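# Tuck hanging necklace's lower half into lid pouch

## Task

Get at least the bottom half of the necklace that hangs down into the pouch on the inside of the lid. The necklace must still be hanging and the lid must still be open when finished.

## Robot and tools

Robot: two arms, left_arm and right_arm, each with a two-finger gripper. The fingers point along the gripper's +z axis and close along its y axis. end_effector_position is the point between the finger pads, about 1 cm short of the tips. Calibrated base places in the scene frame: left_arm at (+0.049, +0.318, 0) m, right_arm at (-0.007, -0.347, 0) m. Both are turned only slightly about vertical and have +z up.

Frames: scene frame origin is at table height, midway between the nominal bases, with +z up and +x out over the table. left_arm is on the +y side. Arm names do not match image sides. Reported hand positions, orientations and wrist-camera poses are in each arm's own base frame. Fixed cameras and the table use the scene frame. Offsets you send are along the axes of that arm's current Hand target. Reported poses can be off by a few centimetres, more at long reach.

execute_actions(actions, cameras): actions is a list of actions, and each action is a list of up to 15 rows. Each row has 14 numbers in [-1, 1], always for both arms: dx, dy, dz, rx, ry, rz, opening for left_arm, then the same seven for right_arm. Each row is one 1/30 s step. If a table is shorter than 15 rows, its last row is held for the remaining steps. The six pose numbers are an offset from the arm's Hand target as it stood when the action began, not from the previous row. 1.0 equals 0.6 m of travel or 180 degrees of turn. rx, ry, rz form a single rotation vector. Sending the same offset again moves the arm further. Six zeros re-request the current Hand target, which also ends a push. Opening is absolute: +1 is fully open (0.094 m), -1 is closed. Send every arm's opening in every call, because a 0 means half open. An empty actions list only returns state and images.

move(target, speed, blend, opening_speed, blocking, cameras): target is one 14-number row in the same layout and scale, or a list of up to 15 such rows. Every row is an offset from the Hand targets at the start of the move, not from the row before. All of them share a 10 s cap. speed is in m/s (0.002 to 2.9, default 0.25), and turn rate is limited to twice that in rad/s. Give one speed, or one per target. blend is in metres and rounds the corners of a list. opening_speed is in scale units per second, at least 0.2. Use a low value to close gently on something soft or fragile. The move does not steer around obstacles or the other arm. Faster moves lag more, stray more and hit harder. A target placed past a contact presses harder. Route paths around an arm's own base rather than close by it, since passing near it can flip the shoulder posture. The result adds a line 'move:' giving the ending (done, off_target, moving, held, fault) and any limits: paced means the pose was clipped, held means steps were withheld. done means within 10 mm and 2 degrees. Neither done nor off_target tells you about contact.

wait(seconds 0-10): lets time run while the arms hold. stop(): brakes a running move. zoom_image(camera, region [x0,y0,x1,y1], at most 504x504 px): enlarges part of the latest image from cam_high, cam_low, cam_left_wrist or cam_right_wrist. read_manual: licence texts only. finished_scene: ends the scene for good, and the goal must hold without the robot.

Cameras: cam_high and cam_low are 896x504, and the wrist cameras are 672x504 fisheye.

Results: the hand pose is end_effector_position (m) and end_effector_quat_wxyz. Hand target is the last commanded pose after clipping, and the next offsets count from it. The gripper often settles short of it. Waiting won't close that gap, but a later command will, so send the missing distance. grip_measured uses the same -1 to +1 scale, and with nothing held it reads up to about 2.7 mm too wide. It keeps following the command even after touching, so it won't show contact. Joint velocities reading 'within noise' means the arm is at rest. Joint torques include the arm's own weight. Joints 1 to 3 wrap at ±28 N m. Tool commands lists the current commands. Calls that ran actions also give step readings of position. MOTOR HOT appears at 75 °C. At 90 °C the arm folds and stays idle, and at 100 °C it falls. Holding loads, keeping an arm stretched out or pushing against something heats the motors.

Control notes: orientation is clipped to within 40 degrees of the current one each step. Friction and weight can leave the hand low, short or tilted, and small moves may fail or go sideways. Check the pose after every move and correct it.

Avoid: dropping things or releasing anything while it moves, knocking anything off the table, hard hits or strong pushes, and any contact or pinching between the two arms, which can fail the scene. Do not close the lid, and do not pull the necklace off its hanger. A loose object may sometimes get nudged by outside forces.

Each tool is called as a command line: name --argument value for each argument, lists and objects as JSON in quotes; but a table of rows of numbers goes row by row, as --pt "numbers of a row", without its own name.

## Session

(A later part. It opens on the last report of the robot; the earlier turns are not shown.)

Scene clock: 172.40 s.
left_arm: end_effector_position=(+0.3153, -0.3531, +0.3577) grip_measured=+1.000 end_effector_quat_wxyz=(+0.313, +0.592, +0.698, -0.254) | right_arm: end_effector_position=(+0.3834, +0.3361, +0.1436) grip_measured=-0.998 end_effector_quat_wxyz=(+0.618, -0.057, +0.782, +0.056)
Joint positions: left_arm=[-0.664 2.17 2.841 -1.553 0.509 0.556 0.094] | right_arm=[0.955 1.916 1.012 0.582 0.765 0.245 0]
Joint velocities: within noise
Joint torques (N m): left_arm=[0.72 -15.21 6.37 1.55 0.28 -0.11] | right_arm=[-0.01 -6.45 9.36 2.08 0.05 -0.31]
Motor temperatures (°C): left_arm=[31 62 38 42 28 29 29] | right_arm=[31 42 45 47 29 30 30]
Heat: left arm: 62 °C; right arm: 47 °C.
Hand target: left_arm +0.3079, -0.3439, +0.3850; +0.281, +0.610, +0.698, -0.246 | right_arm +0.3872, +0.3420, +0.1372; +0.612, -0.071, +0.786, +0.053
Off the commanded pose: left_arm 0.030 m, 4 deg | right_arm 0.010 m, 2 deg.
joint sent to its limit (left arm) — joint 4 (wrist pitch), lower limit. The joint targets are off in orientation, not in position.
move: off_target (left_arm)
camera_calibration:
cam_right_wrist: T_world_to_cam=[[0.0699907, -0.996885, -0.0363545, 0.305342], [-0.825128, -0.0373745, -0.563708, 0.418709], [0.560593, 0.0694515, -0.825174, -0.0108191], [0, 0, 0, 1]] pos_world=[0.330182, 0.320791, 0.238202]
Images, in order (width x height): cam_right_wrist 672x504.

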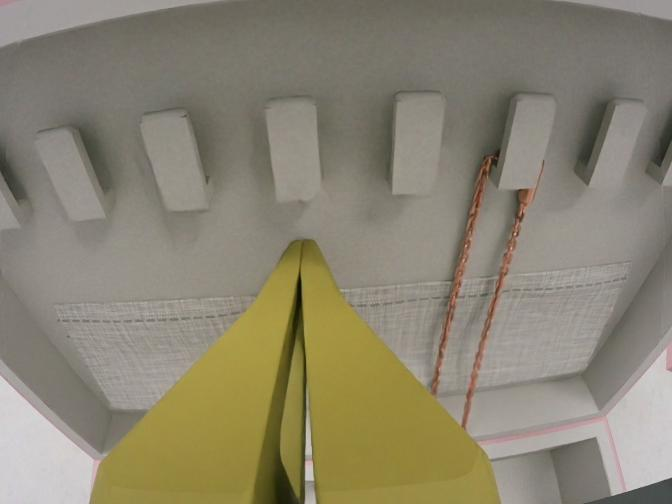

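move --target '[0,0,0,0,0,0,1.0,0.040,0,0.005,0,0,0,-1.0]' --speed 0.06 --cameras '["cam_right_wrist", "cam_left_wrist"]'

zoom_image --camera "cam_right_wrist" --region '[180, 190, 430, 330]'

Scene clock: 173.47 s.
left_arm: end_effector_position=(+0.3153, -0.3531, +0.3577) grip_measured=+1.000 end_effector_quat_wxyz=(+0.313, +0.592, +0.698, -0.254) | right_arm: end_effector_position=(+0.3863, +0.3401, +0.1337) grip_measured=-0.998 end_effector_quat_wxyz=(+0.625, -0.051, +0.776, +0.065)
Joint positions: left_arm=[-0.664 2.17 2.841 -1.553 0.509 0.556 0.094] | right_arm=[0.955 1.965 1.006 0.665 0.765 0.245 0]
Joint velocities: within noise
Joint torques (N m): left_arm=[0.49 -15.09 6.38 1.58 0.28 -0.11] | right_arm=[0.39 -6.3 5.81 2.17 0.08 -0.31]
Motor temperatures (°C): left_arm=[31 62 38 42 28 29 29] | right_arm=[31 42 45 47 29 30 30]
Heat: left arm: 62 °C; right arm: 47 °C.
Hand target: left_arm +0.3079, -0.3439, +0.3850; +0.281, +0.610, +0.698, -0.246 | right_arm +0.3843, +0.3414, +0.1133; +0.612, -0.071, +0.786, +0.053
Off the commanded pose: left_arm 0.030 m, 4 deg | right_arm 0.021 m, 3 deg.
joint sent to its limit (left arm) — joint 4 (wrist pitch), lower limit. The joint targets are off in orientation, not in position.
move: off_target (left_arm, right_arm)
camera_calibration:
cam_left_wrist: T_world_to_cam=[[-0.990538, -0.136052, -0.0179906, 0.264649], [-0.134826, 0.989203, -0.0574434, 0.416256], [0.0256116, -0.0544743, -0.998187, 0.435012], [0, 0, 0, 1]] pos_world=[0.307125, -0.352058, 0.462895]
cam_right_wrist: T_world_to_cam=[[0.070875, -0.99581, -0.0577908, 0.310971], [-0.815797, -0.0245299, -0.577817, 0.409554], [0.573978, 0.0880984, -0.814118, -0.0338736], [0, 0, 0, 1]] pos_world=[0.331516, 0.322699, 0.227042]
Images, in order (width x height): cam_left_wrist 672x504, cam_right_wrist 672x504.

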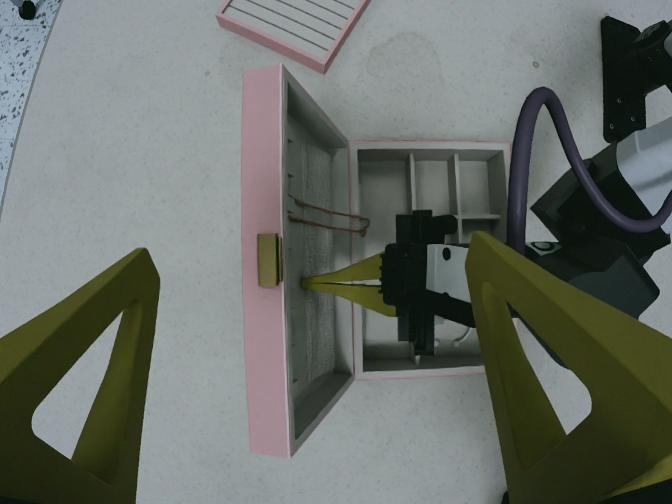

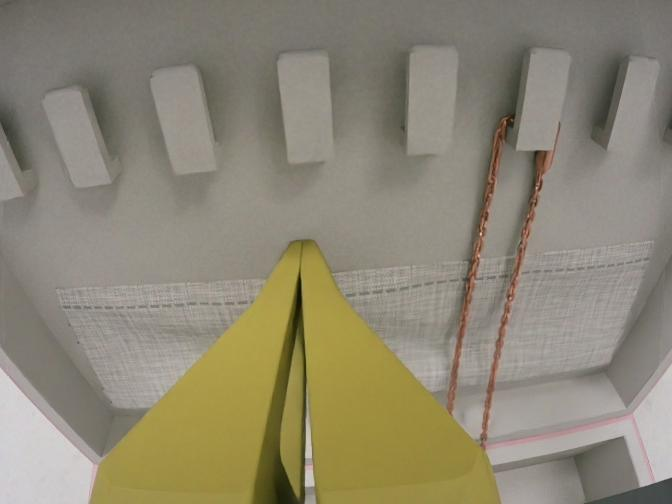

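Scaled by 2.016 from the camera's 672x504 image, which has a finer 960x720 frame.

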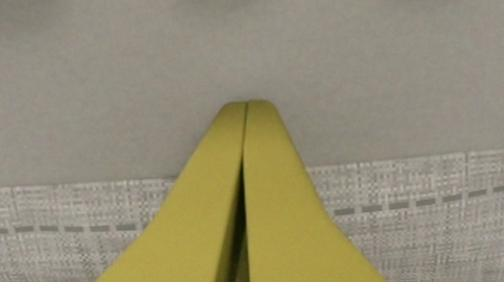

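move --target '[0,0,0,0,0,0,1.0,0.018,0,-0.012,0,0,0,-1.0]' --speed 0.06 --cameras '["cam_right_wrist", "cam_left_wrist"]'

zoom_image --camera "cam_right_wrist" --region '[180, 190, 430, 330]'

Scene clock: 174.50 s.
left_arm: end_effector_position=(+0.3153, -0.3531, +0.3577) grip_measured=+1.000 end_effector_quat_wxyz=(+0.313, +0.592, +0.698, -0.254) | right_arm: end_effector_position=(+0.3771, +0.3414, +0.1265) grip_measured=-0.998 end_effector_quat_wxyz=(+0.626, -0.056, +0.775, +0.071)
Joint positions: left_arm=[-0.664 2.17 2.841 -1.553 0.509 0.556 0.094] | right_arm=[0.972 1.968 0.968 0.711 0.767 0.245 0]
Joint velocities: within noise
Joint torques (N m): left_arm=[0.51 -15.21 6.49 1.52 0.3 -0.11] | right_arm=[0.46 -6.12 5.57 2.12 0.22 -0.22]
Motor temperatures (°C): left_arm=[31 62 38 42 28 29 29] | right_arm=[31 42 45 47 29 30 30]
Heat: left arm: 62 °C; right arm: 47 °C.
Hand target: left_arm +0.3079, -0.3439, +0.3850; +0.281, +0.610, +0.698, -0.246 | right_arm +0.3748, +0.3396, +0.1044; +0.612, -0.071, +0.786, +0.053
Off the commanded pose: left_arm 0.030 m, 4 deg | right_arm 0.022 m, 3 deg.
joint sent to its limit (left arm) — joint 4 (wrist pitch), lower limit. The joint targets are off in orientation, not in position.
move: off_target (left_arm, right_arm)
camera_calibration:
cam_left_wrist: T_world_to_cam=[[-0.990538, -0.136052, -0.0179906, 0.264649], [-0.134826, 0.989203, -0.0574434, 0.416256], [0.0256116, -0.0544743, -0.998187, 0.435012], [0, 0, 0, 1]] pos_world=[0.307125, -0.352058, 0.462895]
cam_right_wrist: T_world_to_cam=[[0.0859023, -0.994454, -0.0606861, 0.306686], [-0.81364, -0.0348695, -0.580322, 0.400957], [0.574988, 0.0992276, -0.812123, -0.0389908], [0, 0, 0, 1]] pos_world=[0.322309, 0.322835, 0.219631]
Images, in order (width x height): cam_left_wrist 672x504, cam_right_wrist 672x504.

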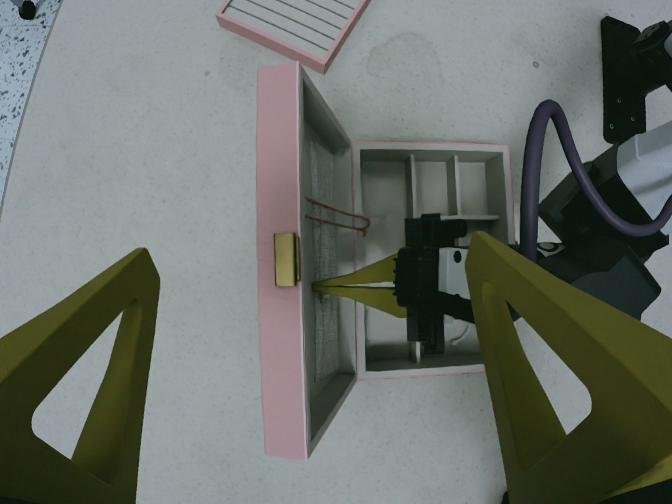

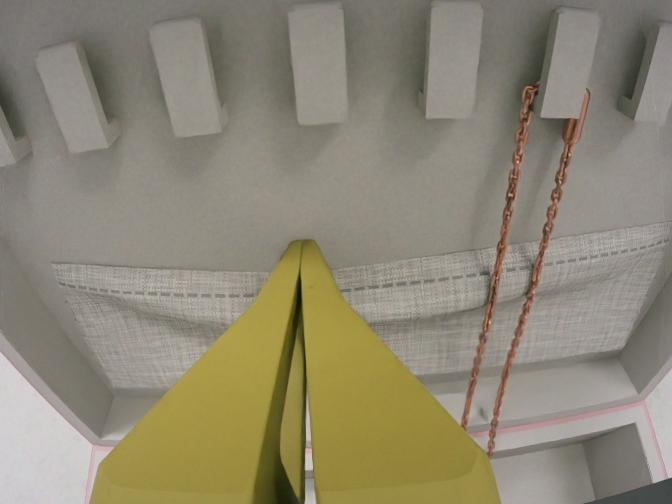

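Scaled by 2.016 from the camera's 672x504 image, which has a finer 960x720 frame.

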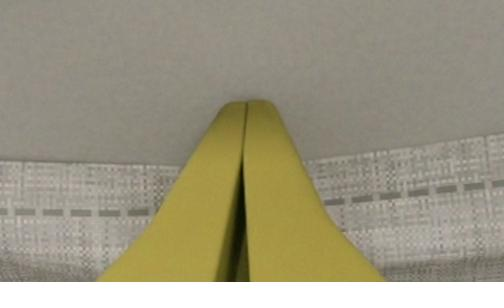

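zoom_image --camera "cam_right_wrist" --region '[40, 220, 290, 400]'

zoom_image --camera "cam_right_wrist" --region '[310, 200, 560, 380]'

zoom_image --camera "cam_left_wrist" --region '[280, 180, 400, 310]'

Scaled by 2.016 from the camera's 672x504 image, which has a finer 960x720 frame.

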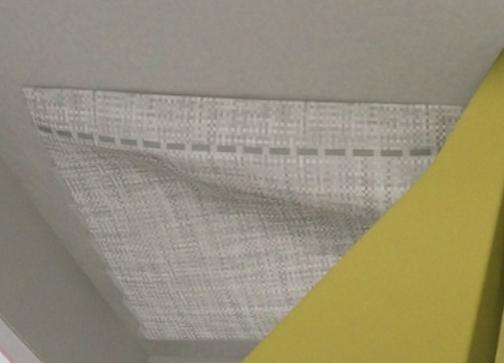

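Scaled by 2.016 from the camera's 672x504 image, which has a finer 960x720 frame.

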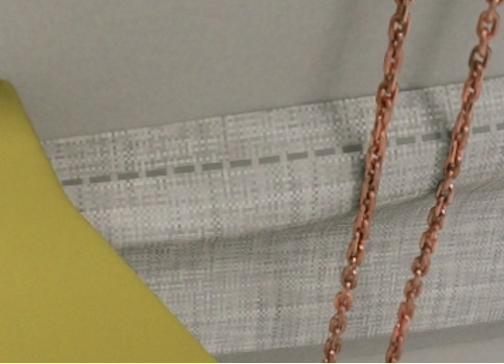

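Scaled by 3.877 from the camera's 672x504 image, which has a finer 960x720 frame.

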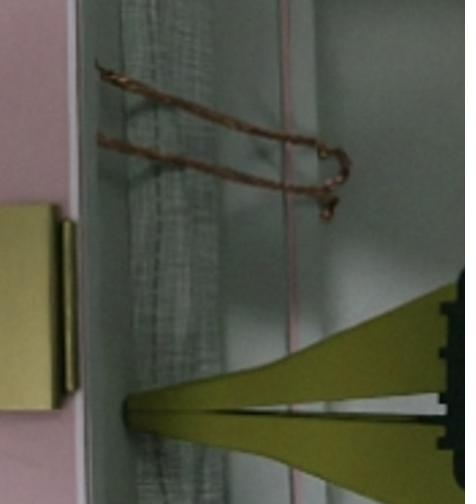

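move --pt "0 0 0 0 0 0 1.0 0.0002 -0.0086 -0.1409 0 0 0 -1.0" --pt "0 0 0 0 0 0 1.0 0.0125 -0.1482 -0.1552 0.0150 0.0786 0.4831 -0.23" --speed '[0.12, 0.3]' --cameras '["cam_right_wrist", "cam_left_wrist"]'

Scene clock: 184.87 s.
left_arm: end_effector_position=(+0.3153, -0.3531, +0.3577) grip_measured=+1.000 end_effector_quat_wxyz=(+0.313, +0.592, +0.698, -0.254) | right_arm: end_effector_position=(+0.3025, +0.2392, +0.1208) grip_measured=-0.232 end_effector_quat_wxyz=(+0.323, +0.491, +0.683, +0.434)
Joint positions: left_arm=[-0.664 2.17 2.841 -1.553 0.509 0.556 0.094] | right_arm=[0.897 1.4 0.542 0.356 0.53 1.825 0.036]
Joint velocities: within noise
Joint torques (N m): left_arm=[0.28 -15.34 6.3 1.54 0.25 -0.08] | right_arm=[-0.01 -5.81 6.28 2 0.17 -0.13]
Motor temperatures (°C): left_arm=[31 63 38 42 28 29 29] | right_arm=[31 42 44 47 29 30 30]
Heat: left arm: 63 °C; right arm: 47 °C.
Hand target: left_arm +0.3079, -0.3439, +0.3850; +0.281, +0.610, +0.698, -0.246 | right_arm +0.2999, +0.2360, +0.1203; +0.317, +0.495, +0.683, +0.434
Off the commanded pose: left_arm 0.030 m, 4 deg | right_arm 0.004 m, 1 deg.
joint sent to its limit (left arm) — joint 4 (wrist pitch), lower limit. The joint targets are off in orientation, not in position.
move: off_target (left_arm)
camera_calibration:
cam_left_wrist: T_world_to_cam=[[-0.990538, -0.136052, -0.0179906, 0.264649], [-0.134826, 0.989203, -0.0574434, 0.416256], [0.0256116, -0.0544743, -0.998187, 0.435012], [0, 0, 0, 1]] pos_world=[0.307125, -0.352058, 0.462895]
cam_right_wrist: T_world_to_cam=[[-0.472773, -0.126043, -0.872123, 0.270435], [-0.775427, 0.529629, 0.343811, 0.0751861], [0.418567, 0.838812, -0.348132, -0.176289], [0, 0, 0, 1]] pos_world=[0.259945, 0.14214, 0.148631]
Images, in order (width x height): cam_left_wrist 672x504, cam_right_wrist 672x504.

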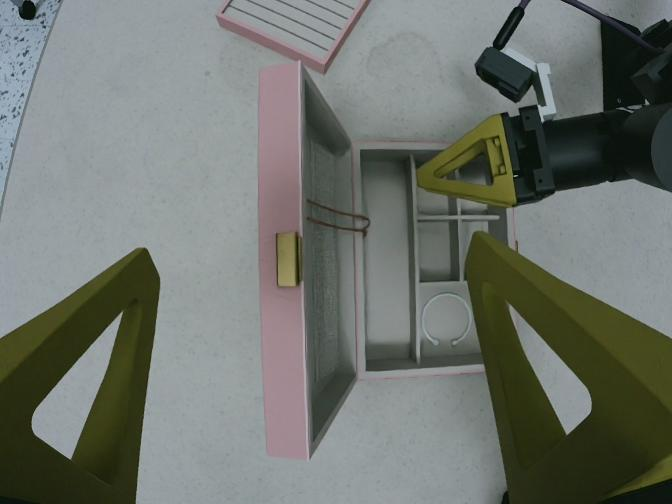

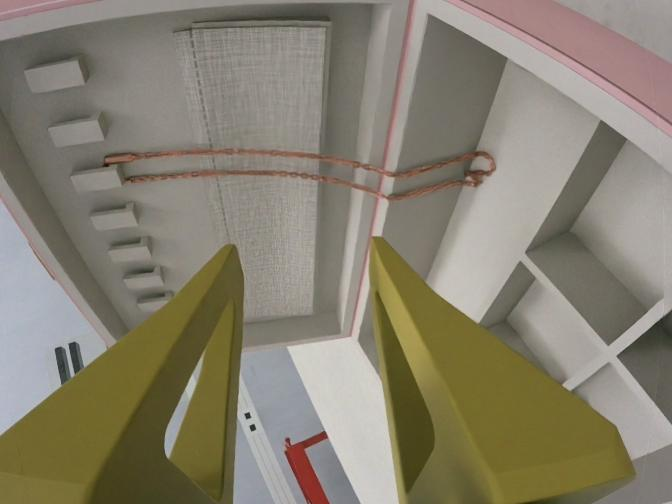

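zoom_image --camera "cam_right_wrist" --region '[150, 0, 390, 180]'

zoom_image --camera "cam_right_wrist" --region '[150, 150, 390, 340]'

Scaled by 2.100 from the camera's 672x504 image, which has a finer 960x720 frame.

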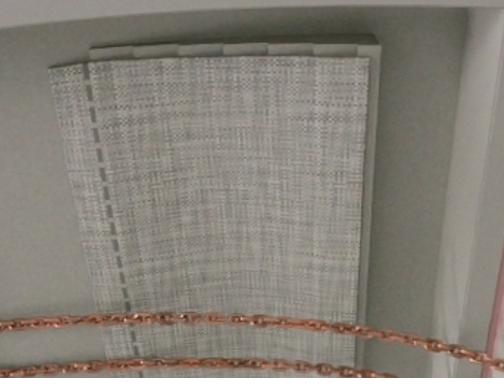

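Scaled by 2.100 from the camera's 672x504 image, which has a finer 960x720 frame.

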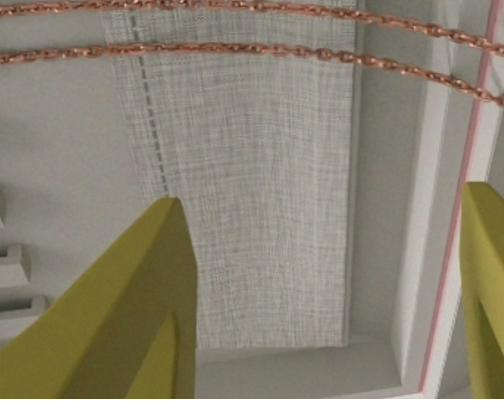

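move --target '[0,0,0,0,0,0,1.0,-0.0129,0.0554,0.1306,0,0,0,-0.23]' --speed 0.12 --cameras '["cam_right_wrist", "cam_left_wrist"]'

zoom_image --camera "cam_right_wrist" --region '[150, 100, 450, 330]'

Scene clock: 187.80 s.
left_arm: end_effector_position=(+0.3153, -0.3531, +0.3577) grip_measured=+1.000 end_effector_quat_wxyz=(+0.313, +0.592, +0.698, -0.254) | right_arm: end_effector_position=(+0.3787, +0.2503, +0.1170) grip_measured=-0.232 end_effector_quat_wxyz=(+0.317, +0.501, +0.679, +0.433)
Joint positions: left_arm=[-0.664 2.17 2.841 -1.553 0.509 0.556 0.094] | right_arm=[0.725 1.65 0.759 0.416 0.381 1.763 0.036]
Joint velocities: within noise
Joint torques (N m): left_arm=[0.46 -15.21 6.5 1.56 0.21 -0.08] | right_arm=[0.08 -4.75 9.14 2.31 0.08 -0.4]
Motor temperatures (°C): left_arm=[31 64 38 42 28 29 29] | right_arm=[31 41 44 47 29 30 30]
Heat: left arm: 64 °C; right arm: 47 °C.
Hand target: left_arm +0.3079, -0.3439, +0.3850; +0.281, +0.610, +0.698, -0.246 | right_arm +0.3832, +0.2547, +0.1172; +0.317, +0.495, +0.683, +0.434
Off the commanded pose: left_arm 0.030 m, 4 deg | right_arm 0.006 m, 1 deg.
joint sent to its limit (left arm) — joint 4 (wrist pitch), lower limit. The joint targets are off in orientation, not in position.
move: off_target (left_arm)
camera_calibration:
cam_left_wrist: T_world_to_cam=[[-0.990538, -0.136052, -0.0179906, 0.264649], [-0.134826, 0.989203, -0.0574434, 0.416256], [0.0256116, -0.0544743, -0.998187, 0.435012], [0, 0, 0, 1]] pos_world=[0.307125, -0.352058, 0.462895]
cam_right_wrist: T_world_to_cam=[[-0.488232, -0.107382, -0.866082, 0.305032], [-0.76265, 0.53494, 0.363599, 0.121193], [0.424258, 0.838038, -0.34307, -0.221253], [0, 0, 0, 1]] pos_world=[0.335223, 0.153343, 0.144212]
Images, in order (width x height): cam_left_wrist 672x504, cam_right_wrist 672x504.

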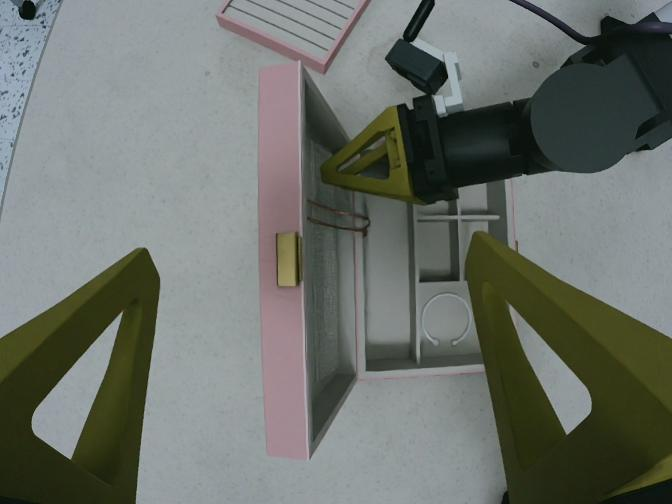

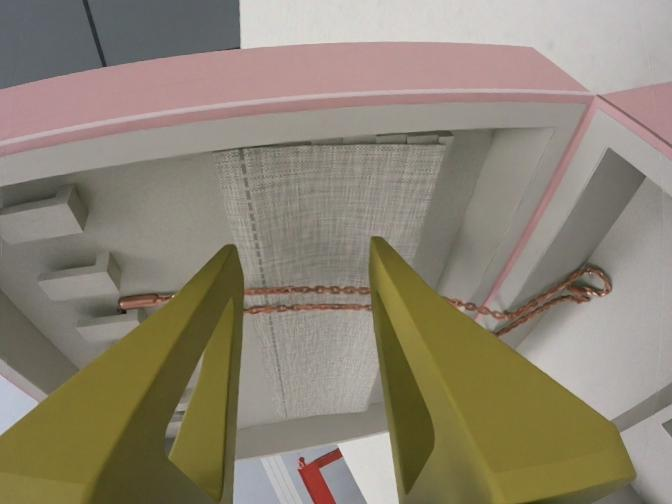

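Scaled by 1.680 from the camera's 672x504 image, which has a finer 960x720 frame.

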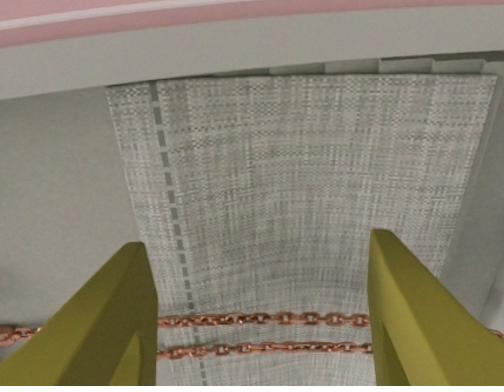

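move --target '[0,0,0,0,0,0,1.0,-0.0023,0.0164,0.0115,0,0,0,-0.23]' --speed 0.06 --cameras '["cam_right_wrist", "cam_left_wrist"]'

zoom_image --camera "cam_right_wrist" --region '[150, 100, 450, 330]'

Scene clock: 189.67 s.
left_arm: end_effector_position=(+0.3153, -0.3531, +0.3577) grip_measured=+1.000 end_effector_quat_wxyz=(+0.313, +0.592, +0.698, -0.254) | right_arm: end_effector_position=(+0.3903, +0.2545, +0.1281) grip_measured=-0.232 end_effector_quat_wxyz=(+0.319, +0.499, +0.673, +0.443)
Joint positions: left_arm=[-0.664 2.17 2.841 -1.553 0.509 0.556 0.094] | right_arm=[0.71 1.666 0.807 0.411 0.365 1.755 0.036]
Joint velocities: within noise
Joint torques (N m): left_arm=[0.55 -15.09 6.37 1.55 0.28 -0.12] | right_arm=[-0.02 -5 9.24 2.08 0.13 -0.4]
Motor temperatures (°C): left_arm=[31 64 38 42 28 29 29] | right_arm=[31 41 44 47 29 30 30]
Heat: left arm: 64 °C; right arm: 47 °C.
Hand target: left_arm +0.3079, -0.3439, +0.3850; +0.281, +0.610, +0.698, -0.246 | right_arm +0.3935, +0.2567, +0.1234; +0.317, +0.495, +0.683, +0.434
Off the commanded pose: left_arm 0.030 m, 4 deg | right_arm 0.006 m, 2 deg.
joint sent to its limit (left arm) — joint 4 (wrist pitch), lower limit. The joint targets are off in orientation, not in position.
move: off_target (left_arm)
camera_calibration:
cam_left_wrist: T_world_to_cam=[[-0.990538, -0.136052, -0.0179906, 0.264649], [-0.134826, 0.989203, -0.0574434, 0.416256], [0.0256116, -0.0544743, -0.998187, 0.435012], [0, 0, 0, 1]] pos_world=[0.307125, -0.352058, 0.462895]
cam_right_wrist: T_world_to_cam=[[-0.472732, -0.0951269, -0.876056, 0.312833], [-0.770154, 0.527727, 0.358283, 0.129205], [0.428236, 0.844071, -0.322736, -0.231653], [0, 0, 0, 1]] pos_world=[0.346596, 0.157106, 0.153004]
Images, in order (width x height): cam_left_wrist 672x504, cam_right_wrist 672x504.

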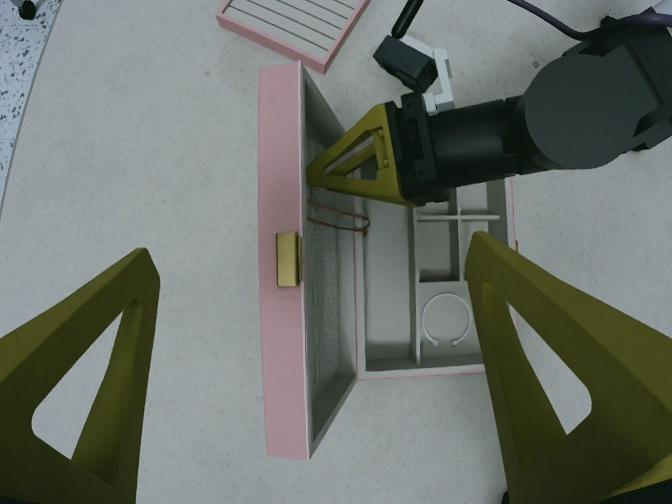

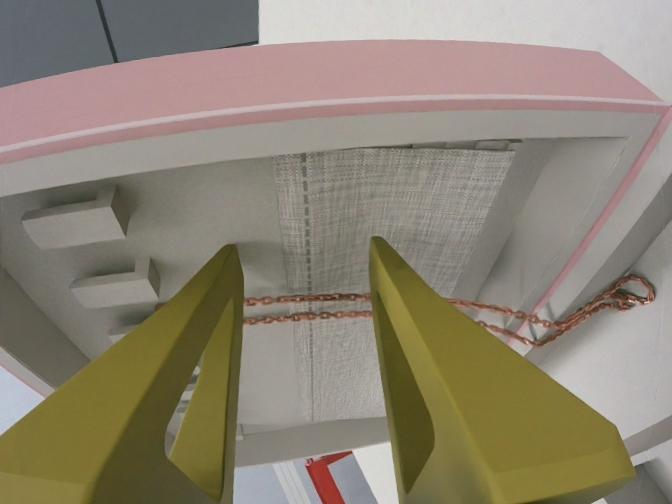

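Scaled by 1.680 from the camera's 672x504 image, which has a finer 960x720 frame.

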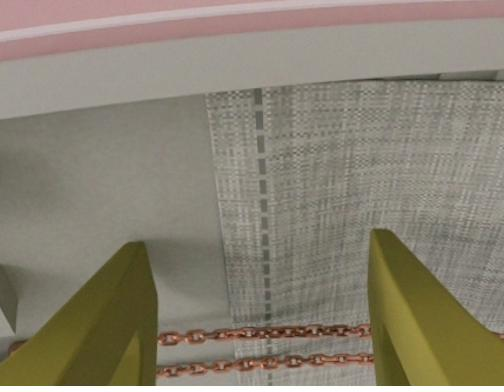

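move --target '[0,0,0,0,0,0,1.0,0.0017,-0.0531,0.0060,0,0,0,-0.23]' --speed 0.06 --cameras '["cam_right_wrist", "cam_left_wrist"]'

zoom_image --camera "cam_right_wrist" --region '[150, 100, 450, 330]'

Scene clock: 192.93 s.
left_arm: end_effector_position=(+0.3153, -0.3531, +0.3577) grip_measured=+1.000 end_effector_quat_wxyz=(+0.313, +0.592, +0.698, -0.254) | right_arm: end_effector_position=(+0.3858, +0.2550, +0.1062) grip_measured=-0.232 end_effector_quat_wxyz=(+0.318, +0.496, +0.673, +0.447)
Joint positions: left_arm=[-0.664 2.17 2.841 -1.553 0.509 0.556 0.094] | right_arm=[0.717 1.717 0.746 0.53 0.364 1.755 0.036]
Joint velocities: within noise
Joint torques (N m): left_arm=[0.47 -15.06 6.35 1.58 0.26 -0.1] | right_arm=[0.58 -4.81 6.02 2.3 0.24 -0.33]
Motor temperatures (°C): left_arm=[31 64 38 42 28 29 29] | right_arm=[31 41 44 47 29 30 30]
Heat: left arm: 64 °C; right arm: 47 °C.
Hand target: left_arm +0.3079, -0.3439, +0.3850; +0.281, +0.610, +0.698, -0.246 | right_arm +0.3835, +0.2544, +0.0928; +0.317, +0.495, +0.683, +0.434
Off the commanded pose: left_arm 0.030 m, 4 deg | right_arm 0.013 m, 2 deg.
joint sent to its limit (left arm) — joint 4 (wrist pitch), lower limit. The joint targets are off in orientation, not in position.
move: off_target (left_arm, right_arm)
camera_calibration:
cam_left_wrist: T_world_to_cam=[[-0.990538, -0.136052, -0.0179906, 0.264649], [-0.134826, 0.989203, -0.0574434, 0.416256], [0.0256116, -0.0544743, -0.998187, 0.435012], [0, 0, 0, 1]] pos_world=[0.307125, -0.352058, 0.462895]
cam_right_wrist: T_world_to_cam=[[-0.467074, -0.094385, -0.879166, 0.289517], [-0.776177, 0.520035, 0.356529, 0.137843], [0.423546, 0.848914, -0.316154, -0.237284], [0, 0, 0, 1]] pos_world=[0.342717, 0.157077, 0.13037]
Images, in order (width x height): cam_left_wrist 672x504, cam_right_wrist 672x504.

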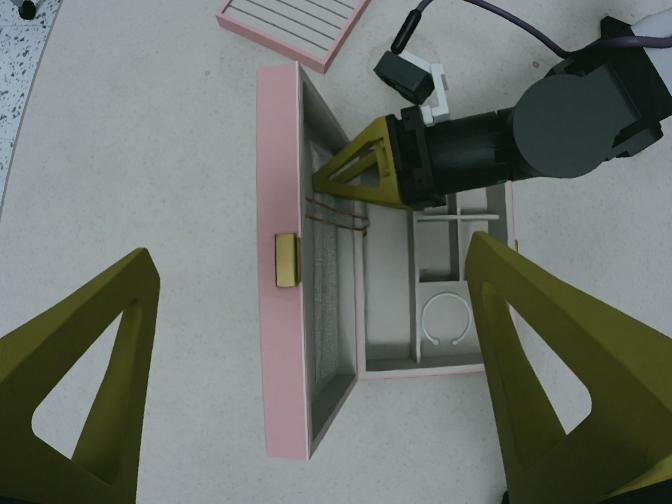

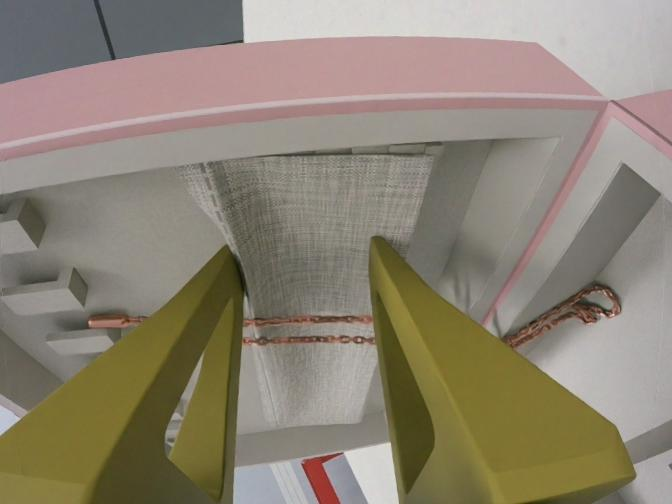

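Scaled by 1.680 from the camera's 672x504 image, which has a finer 960x720 frame.

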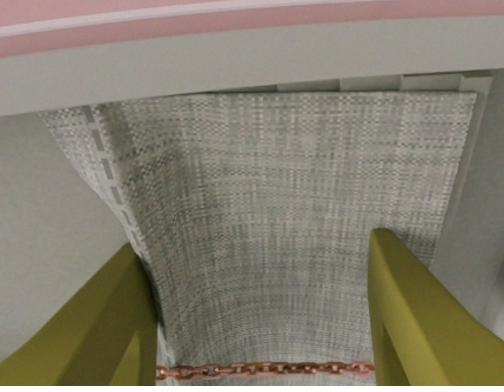

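move --target '[0,0,0,0,0,0,1.0,0,0,0,0,0,0,-0.7]' --opening_speed 0.4 --cameras '["cam_right_wrist", "cam_left_wrist"]'

zoom_image --camera "cam_right_wrist" --region '[150, 100, 450, 330]'

Scene clock: 194.53 s.
left_arm: end_effector_position=(+0.3153, -0.3531, +0.3577) grip_measured=+1.000 end_effector_quat_wxyz=(+0.313, +0.592, +0.698, -0.254) | right_arm: end_effector_position=(+0.3869, +0.2558, +0.1090) grip_measured=-0.698 end_effector_quat_wxyz=(+0.319, +0.495, +0.669, +0.452)
Joint positions: left_arm=[-0.664 2.17 2.841 -1.553 0.509 0.556 0.094] | right_arm=[0.717 1.717 0.746 0.544 0.365 1.755 0.014]
Joint velocities: within noise
Joint torques (N m): left_arm=[0.64 -15.35 6.35 1.51 0.25 -0.08] | right_arm=[0.58 -4.85 6 2.19 0.23 -0.33]
Motor temperatures (°C): left_arm=[31 64 38 42 28 29 29] | right_arm=[31 41 44 47 29 30 30]
Heat: left arm: 64 °C; right arm: 47 °C.
Hand target: left_arm +0.3079, -0.3439, +0.3850; +0.281, +0.610, +0.698, -0.246 | right_arm +0.3835, +0.2544, +0.0928; +0.317, +0.495, +0.683, +0.434
Off the commanded pose: left_arm 0.030 m, 4 deg | right_arm 0.017 m, 3 deg.
joint sent to its limit (left arm) — joint 4 (wrist pitch), lower limit. The joint targets are off in orientation, not in position.
move: off_target (left_arm, right_arm)
camera_calibration:
cam_left_wrist: T_world_to_cam=[[-0.990538, -0.136052, -0.0179906, 0.264649], [-0.134826, 0.989203, -0.0574434, 0.416256], [0.0256116, -0.0544743, -0.998187, 0.435012], [0, 0, 0, 1]] pos_world=[0.307125, -0.352058, 0.462895]
cam_right_wrist: T_world_to_cam=[[-0.457815, -0.0863619, -0.884843, 0.287597], [-0.779575, 0.517459, 0.352844, 0.139602], [0.427398, 0.851339, -0.304226, -0.240988], [0, 0, 0, 1]] pos_world=[0.343494, 0.157762, 0.131906]
Images, in order (width x height): cam_left_wrist 672x504, cam_right_wrist 672x504.

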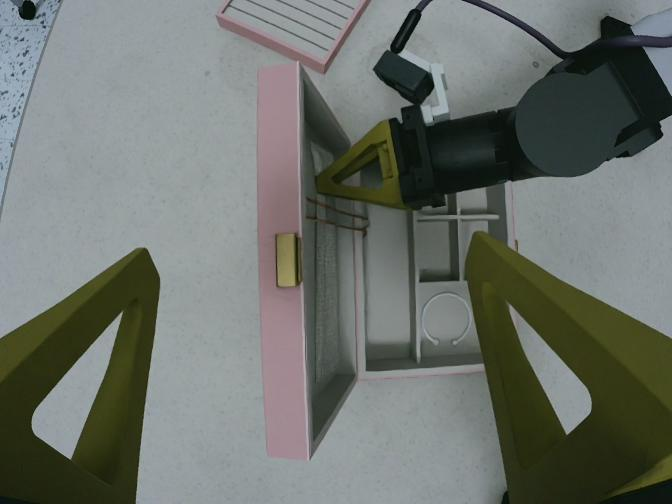

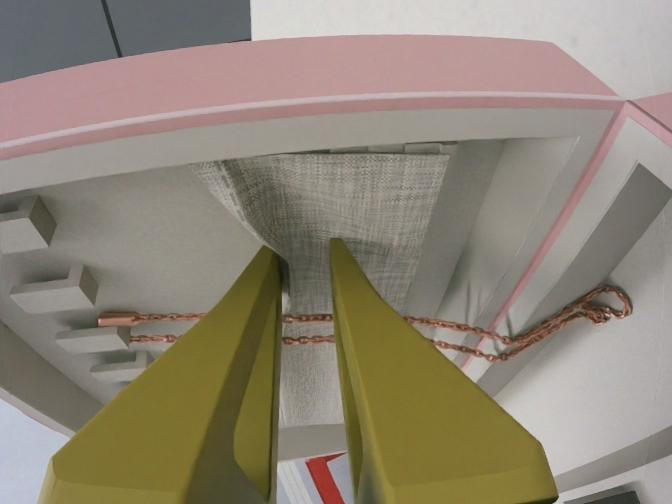

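Scaled by 1.680 from the camera's 672x504 image, which has a finer 960x720 frame.

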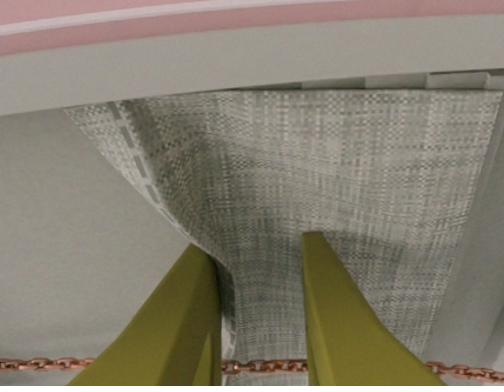

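move --target '[0,0,0,0,0,0,1.0,0,0,0,0,0,0,-0.88]' --opening_speed 0.4 --cameras '["cam_right_wrist"]'

zoom_image --camera "cam_right_wrist" --region '[180, 130, 430, 320]'

move --target '[0,0,0,0,0,0,1.0,0,0,0,0,0,0,-1.0]' --opening_speed 0.4 --cameras '["cam_right_wrist"]'

zoom_image --camera "cam_right_wrist" --region '[180, 130, 430, 320]'

Scene clock: 195.40 s.
left_arm: end_effector_position=(+0.3153, -0.3531, +0.3577) grip_measured=+1.000 end_effector_quat_wxyz=(+0.313, +0.592, +0.698, -0.254) | right_arm: end_effector_position=(+0.3872, +0.2560, +0.1100) grip_measured=-0.878 end_effector_quat_wxyz=(+0.320, +0.495, +0.668, +0.454)
Joint positions: left_arm=[-0.664 2.17 2.841 -1.553 0.509 0.556 0.094] | right_arm=[0.717 1.717 0.746 0.548 0.365 1.755 0.006]
Joint velocities: within noise
Joint torques (N m): left_arm=[0.61 -15.23 6.46 1.53 0.26 -0.08] | right_arm=[0.58 -4.85 5.98 2.14 0.23 -0.32]
Motor temperatures (°C): left_arm=[31 64 38 42 28 29 29] | right_arm=[31 41 44 47 29 30 30]
Heat: left arm: 64 °C; right arm: 47 °C.
Hand target: left_arm +0.3079, -0.3439, +0.3850; +0.281, +0.610, +0.698, -0.246 | right_arm +0.3835, +0.2544, +0.0928; +0.317, +0.495, +0.683, +0.434
Off the commanded pose: left_arm 0.030 m, 4 deg | right_arm 0.018 m, 3 deg.
joint sent to its limit (left arm) — joint 4 (wrist pitch), lower limit. The joint targets are off in orientation, not in position.
move: off_target (left_arm, right_arm)
camera_calibration:
cam_right_wrist: T_world_to_cam=[[-0.454725, -0.0836416, -0.886696, 0.287014], [-0.780808, 0.516369, 0.351713, 0.140272], [0.428444, 0.852272, -0.300114, -0.242154], [0, 0, 0, 1]] pos_world=[0.343787, 0.157956, 0.132484]
Images, in order (width x height): cam_right_wrist 672x504.

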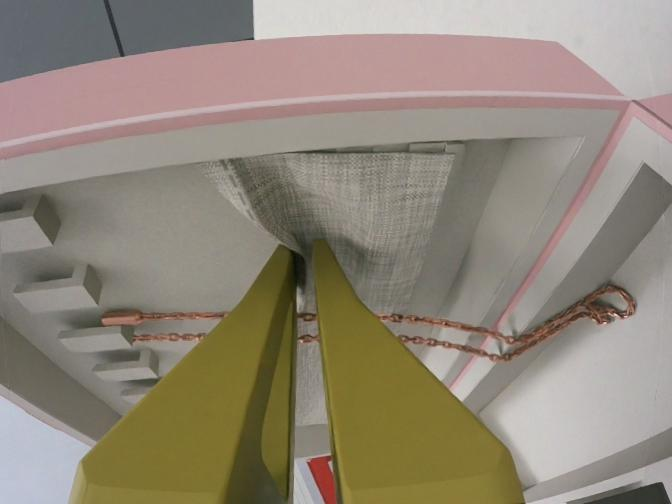

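Scaled by 2.016 from the camera's 672x504 image, which has a finer 960x720 frame.

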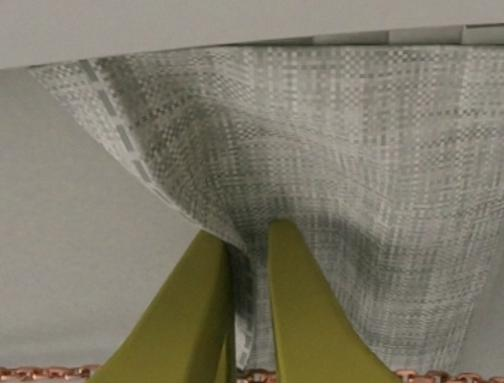

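Scene clock: 196.10 s.
left_arm: end_effector_position=(+0.3153, -0.3531, +0.3577) grip_measured=+1.000 end_effector_quat_wxyz=(+0.313, +0.592, +0.698, -0.254) | right_arm: end_effector_position=(+0.3876, +0.2564, +0.1112) grip_measured=-0.996 end_effector_quat_wxyz=(+0.320, +0.495, +0.667, +0.456)
Joint positions: left_arm=[-0.664 2.17 2.841 -1.553 0.509 0.556 0.094] | right_arm=[0.717 1.717 0.746 0.554 0.365 1.755 0]
Joint velocities: within noise
Joint torques (N m): left_arm=[0.4 -15.05 6.41 1.52 0.29 -0.14] | right_arm=[0.58 -4.9 5.97 2.1 0.23 -0.33]
Motor temperatures (°C): left_arm=[31 64 38 42 28 29 29] | right_arm=[31 41 44 47 29 30 30]
Heat: left arm: 64 °C; right arm: 47 °C.
Hand target: left_arm +0.3079, -0.3439, +0.3850; +0.281, +0.610, +0.698, -0.246 | right_arm +0.3835, +0.2544, +0.0929; +0.317, +0.495, +0.683, +0.434
Off the commanded pose: left_arm 0.030 m, 4 deg | right_arm 0.019 m, 3 deg.
joint sent to its limit (left arm) — joint 4 (wrist pitch), lower limit. The joint targets are off in orientation, not in position.
move: off_target (left_arm, right_arm)
camera_calibration:
cam_right_wrist: T_world_to_cam=[[-0.450926, -0.0803371, -0.888938, 0.286237], [-0.782323, 0.515035, 0.350298, 0.141033], [0.429693, 0.853396, -0.295092, -0.243603], [0, 0, 0, 1]] pos_world=[0.34408, 0.158249, 0.133158]
Images, in order (width x height): cam_right_wrist 672x504.

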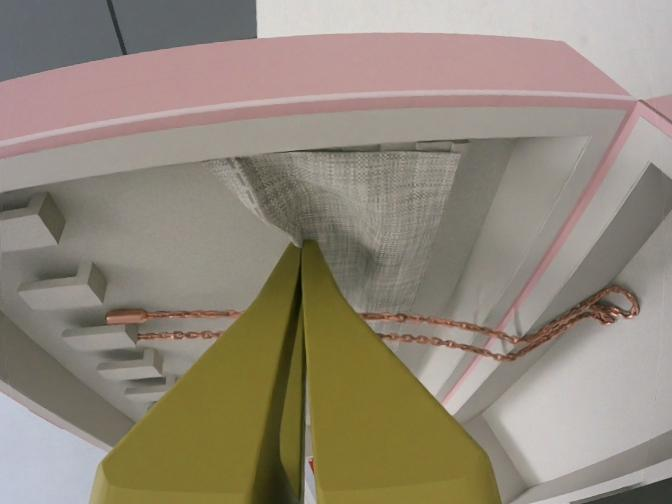

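Scaled by 2.016 from the camera's 672x504 image, which has a finer 960x720 frame.

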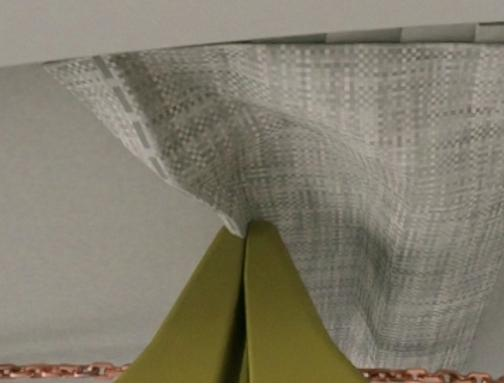

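move --target '[0,0,0,0,0,0,1.0,0.0003,0.0199,-0.0363,0,0,0,-1.0]' --speed 0.05 --cameras '["cam_right_wrist", "cam_left_wrist"]'

zoom_image --camera "cam_right_wrist" --region '[180, 130, 430, 320]'

zoom_image --camera "cam_left_wrist" --region '[280, 120, 400, 250]'

Scene clock: 197.57 s.
left_arm: end_effector_position=(+0.3153, -0.3531, +0.3577) grip_measured=+1.000 end_effector_quat_wxyz=(+0.313, +0.592, +0.698, -0.254) | right_arm: end_effector_position=(+0.3764, +0.2542, +0.1172) grip_measured=-0.996 end_effector_quat_wxyz=(+0.319, +0.493, +0.675, +0.447)
Joint positions: left_arm=[-0.664 2.17 2.841 -1.553 0.509 0.556 0.094] | right_arm=[0.734 1.658 0.734 0.482 0.378 1.755 0]
Joint velocities: within noise
Joint torques (N m): left_arm=[0.59 -15.16 6.35 1.54 0.27 -0.1] | right_arm=[0.77 -7.88 5.72 1.89 0.3 -0.23]
Motor temperatures (°C): left_arm=[31 65 38 42 28 29 29] | right_arm=[31 41 44 47 29 29 30]
Heat: left arm: 65 °C; right arm: 47 °C.
Hand target: left_arm +0.3079, -0.3439, +0.3850; +0.281, +0.610, +0.698, -0.246 | right_arm +0.3695, +0.2501, +0.1129; +0.317, +0.495, +0.683, +0.434
Off the commanded pose: left_arm 0.030 m, 4 deg | right_arm 0.009 m, 2 deg.
joint sent to its limit (left arm) — joint 4 (wrist pitch), lower limit. The joint targets are off in orientation, not in position.
move: off_target (left_arm)
camera_calibration:
cam_left_wrist: T_world_to_cam=[[-0.990538, -0.136052, -0.0179906, 0.264649], [-0.134826, 0.989203, -0.0574434, 0.416256], [0.0256116, -0.0544743, -0.998187, 0.435012], [0, 0, 0, 1]] pos_world=[0.307125, -0.352058, 0.462895]
cam_right_wrist: T_world_to_cam=[[-0.463717, -0.100974, -0.880211, 0.295237], [-0.779983, 0.517744, 0.351521, 0.129644], [0.420229, 0.849556, -0.318845, -0.227748], [0, 0, 0, 1]] pos_world=[0.333733, 0.156174, 0.141682]
Images, in order (width x height): cam_left_wrist 672x504, cam_right_wrist 672x504.

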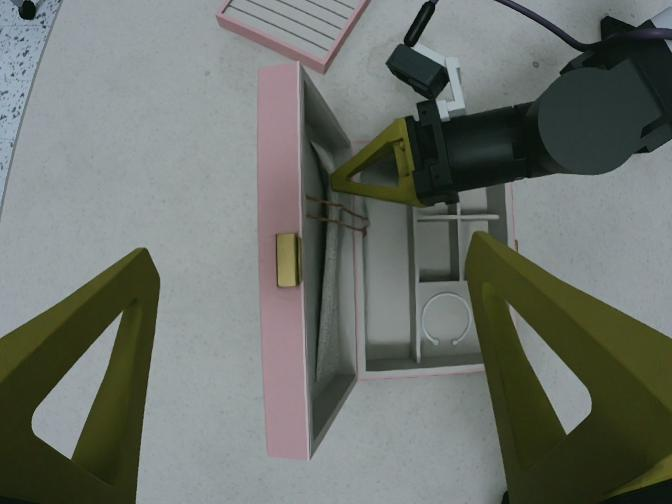

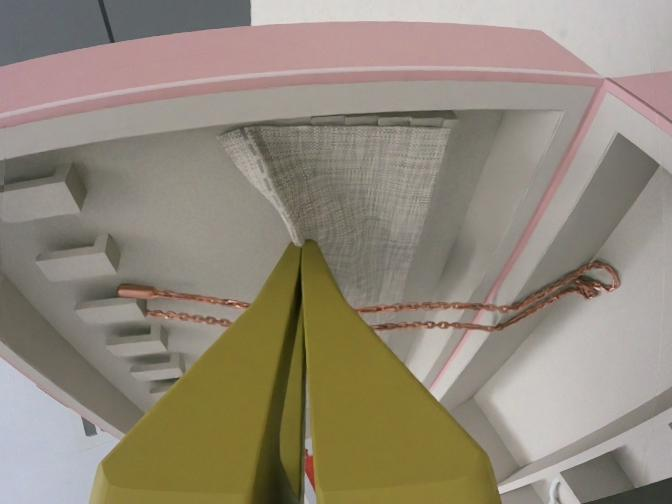

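Scaled by 2.016 from the camera's 672x504 image, which has a finer 960x720 frame.

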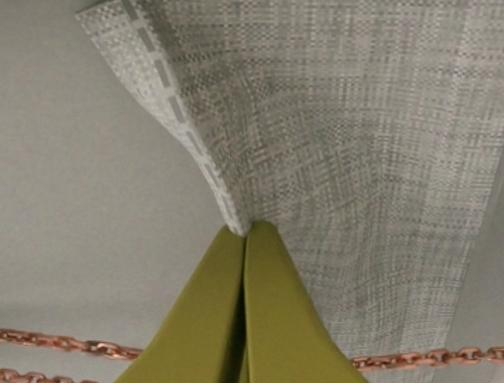

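Scaled by 3.877 from the camera's 672x504 image, which has a finer 960x720 frame.

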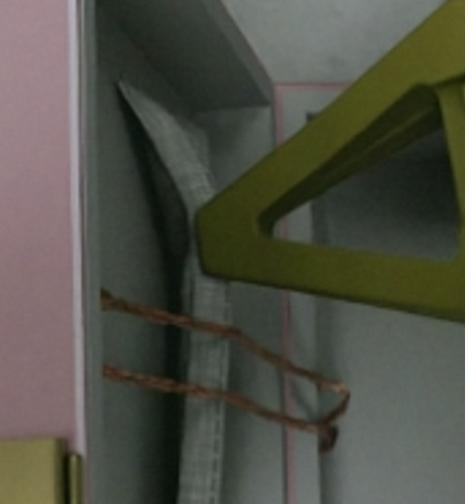

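move --target '[0,0,0,0,0,0,1.0,-0.0055,0.0005,0.0011,0,0.1259,-0.0587,-1.0]' --speed 0.12 --cameras '["cam_right_wrist", "cam_left_wrist"]'

zoom_image --camera "cam_left_wrist" --region '[280, 120, 400, 250]'

Scene clock: 203.27 s.
left_arm: end_effector_position=(+0.3153, -0.3531, +0.3577) grip_measured=+1.000 end_effector_quat_wxyz=(+0.313, +0.592, +0.698, -0.254) | right_arm: end_effector_position=(+0.3753, +0.2488, +0.1161) grip_measured=-0.996 end_effector_quat_wxyz=(+0.223, +0.339, +0.765, +0.500)
Joint positions: left_arm=[-0.664 2.17 2.841 -1.553 0.509 0.556 0.094] | right_arm=[0.507 1.626 0.688 0.517 -0.207 1.477 0]
Joint velocities: within noise
Joint torques (N m): left_arm=[0.59 -15.2 6.49 1.56 0.24 -0.11] | right_arm=[0.03 -7.01 7.15 1.98 -0.09 -0.4]
Motor temperatures (°C): left_arm=[31 65 38 42 28 29 29] | right_arm=[31 41 43 47 29 29 30]
Heat: left arm: 65 °C; right arm: 47 °C.
Hand target: left_arm +0.3079, -0.3439, +0.3850; +0.281, +0.610, +0.698, -0.246 | right_arm +0.3712, +0.2473, +0.1130; +0.215, +0.336, +0.774, +0.492
Off the commanded pose: left_arm 0.030 m, 4 deg | right_arm 0.005 m, 2 deg.
joint sent to its limit (left arm) — joint 4 (wrist pitch), lower limit. The joint targets are off in orientation, not in position.
move: off_target (left_arm)
camera_calibration:
cam_left_wrist: T_world_to_cam=[[-0.990538, -0.136052, -0.0179906, 0.264649], [-0.134826, 0.989203, -0.0574434, 0.416256], [0.0256116, -0.0544743, -0.998187, 0.435012], [0, 0, 0, 1]] pos_world=[0.307125, -0.352058, 0.462895]
cam_right_wrist: T_world_to_cam=[[-0.37717, -0.290118, -0.879531, 0.30785], [-0.925238, 0.160037, 0.343981, 0.276382], [0.0409621, 0.943515, -0.328789, -0.102993], [0, 0, 0, 1]] pos_world=[0.376049, 0.142257, 0.141831]
Images, in order (width x height): cam_left_wrist 672x504, cam_right_wrist 672x504.

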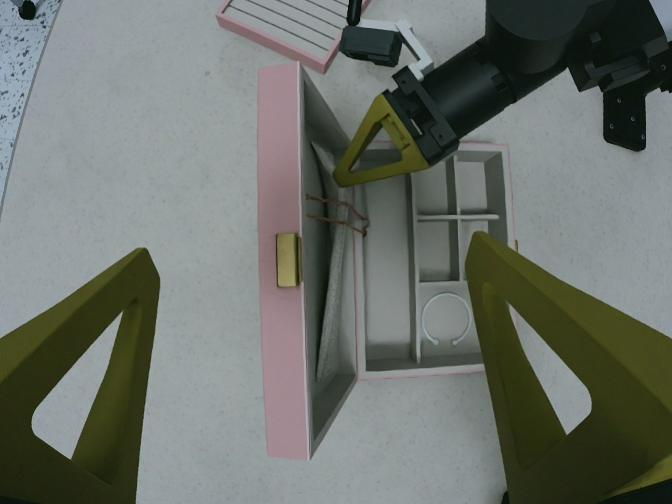

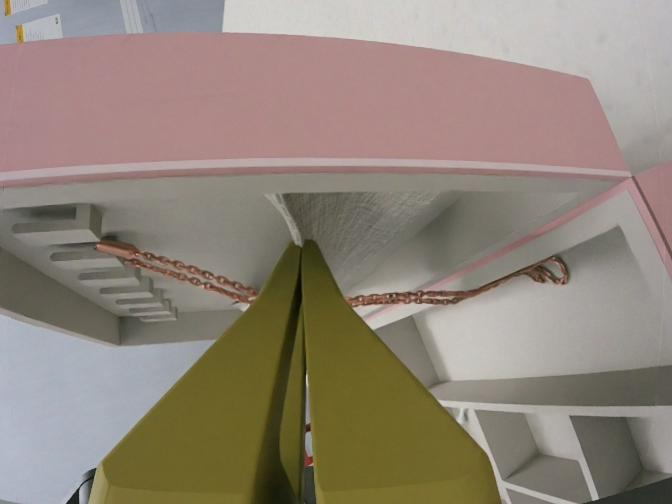

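Scaled by 3.877 from the camera's 672x504 image, which has a finer 960x720 frame.

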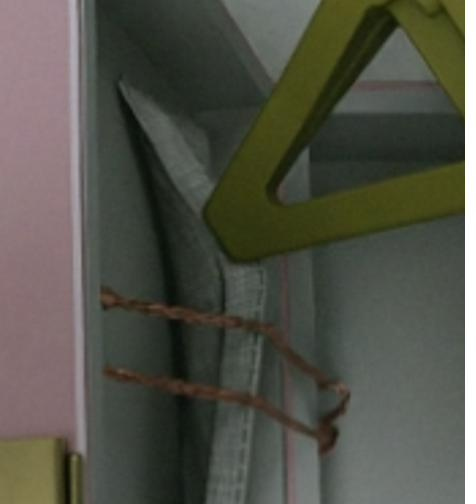

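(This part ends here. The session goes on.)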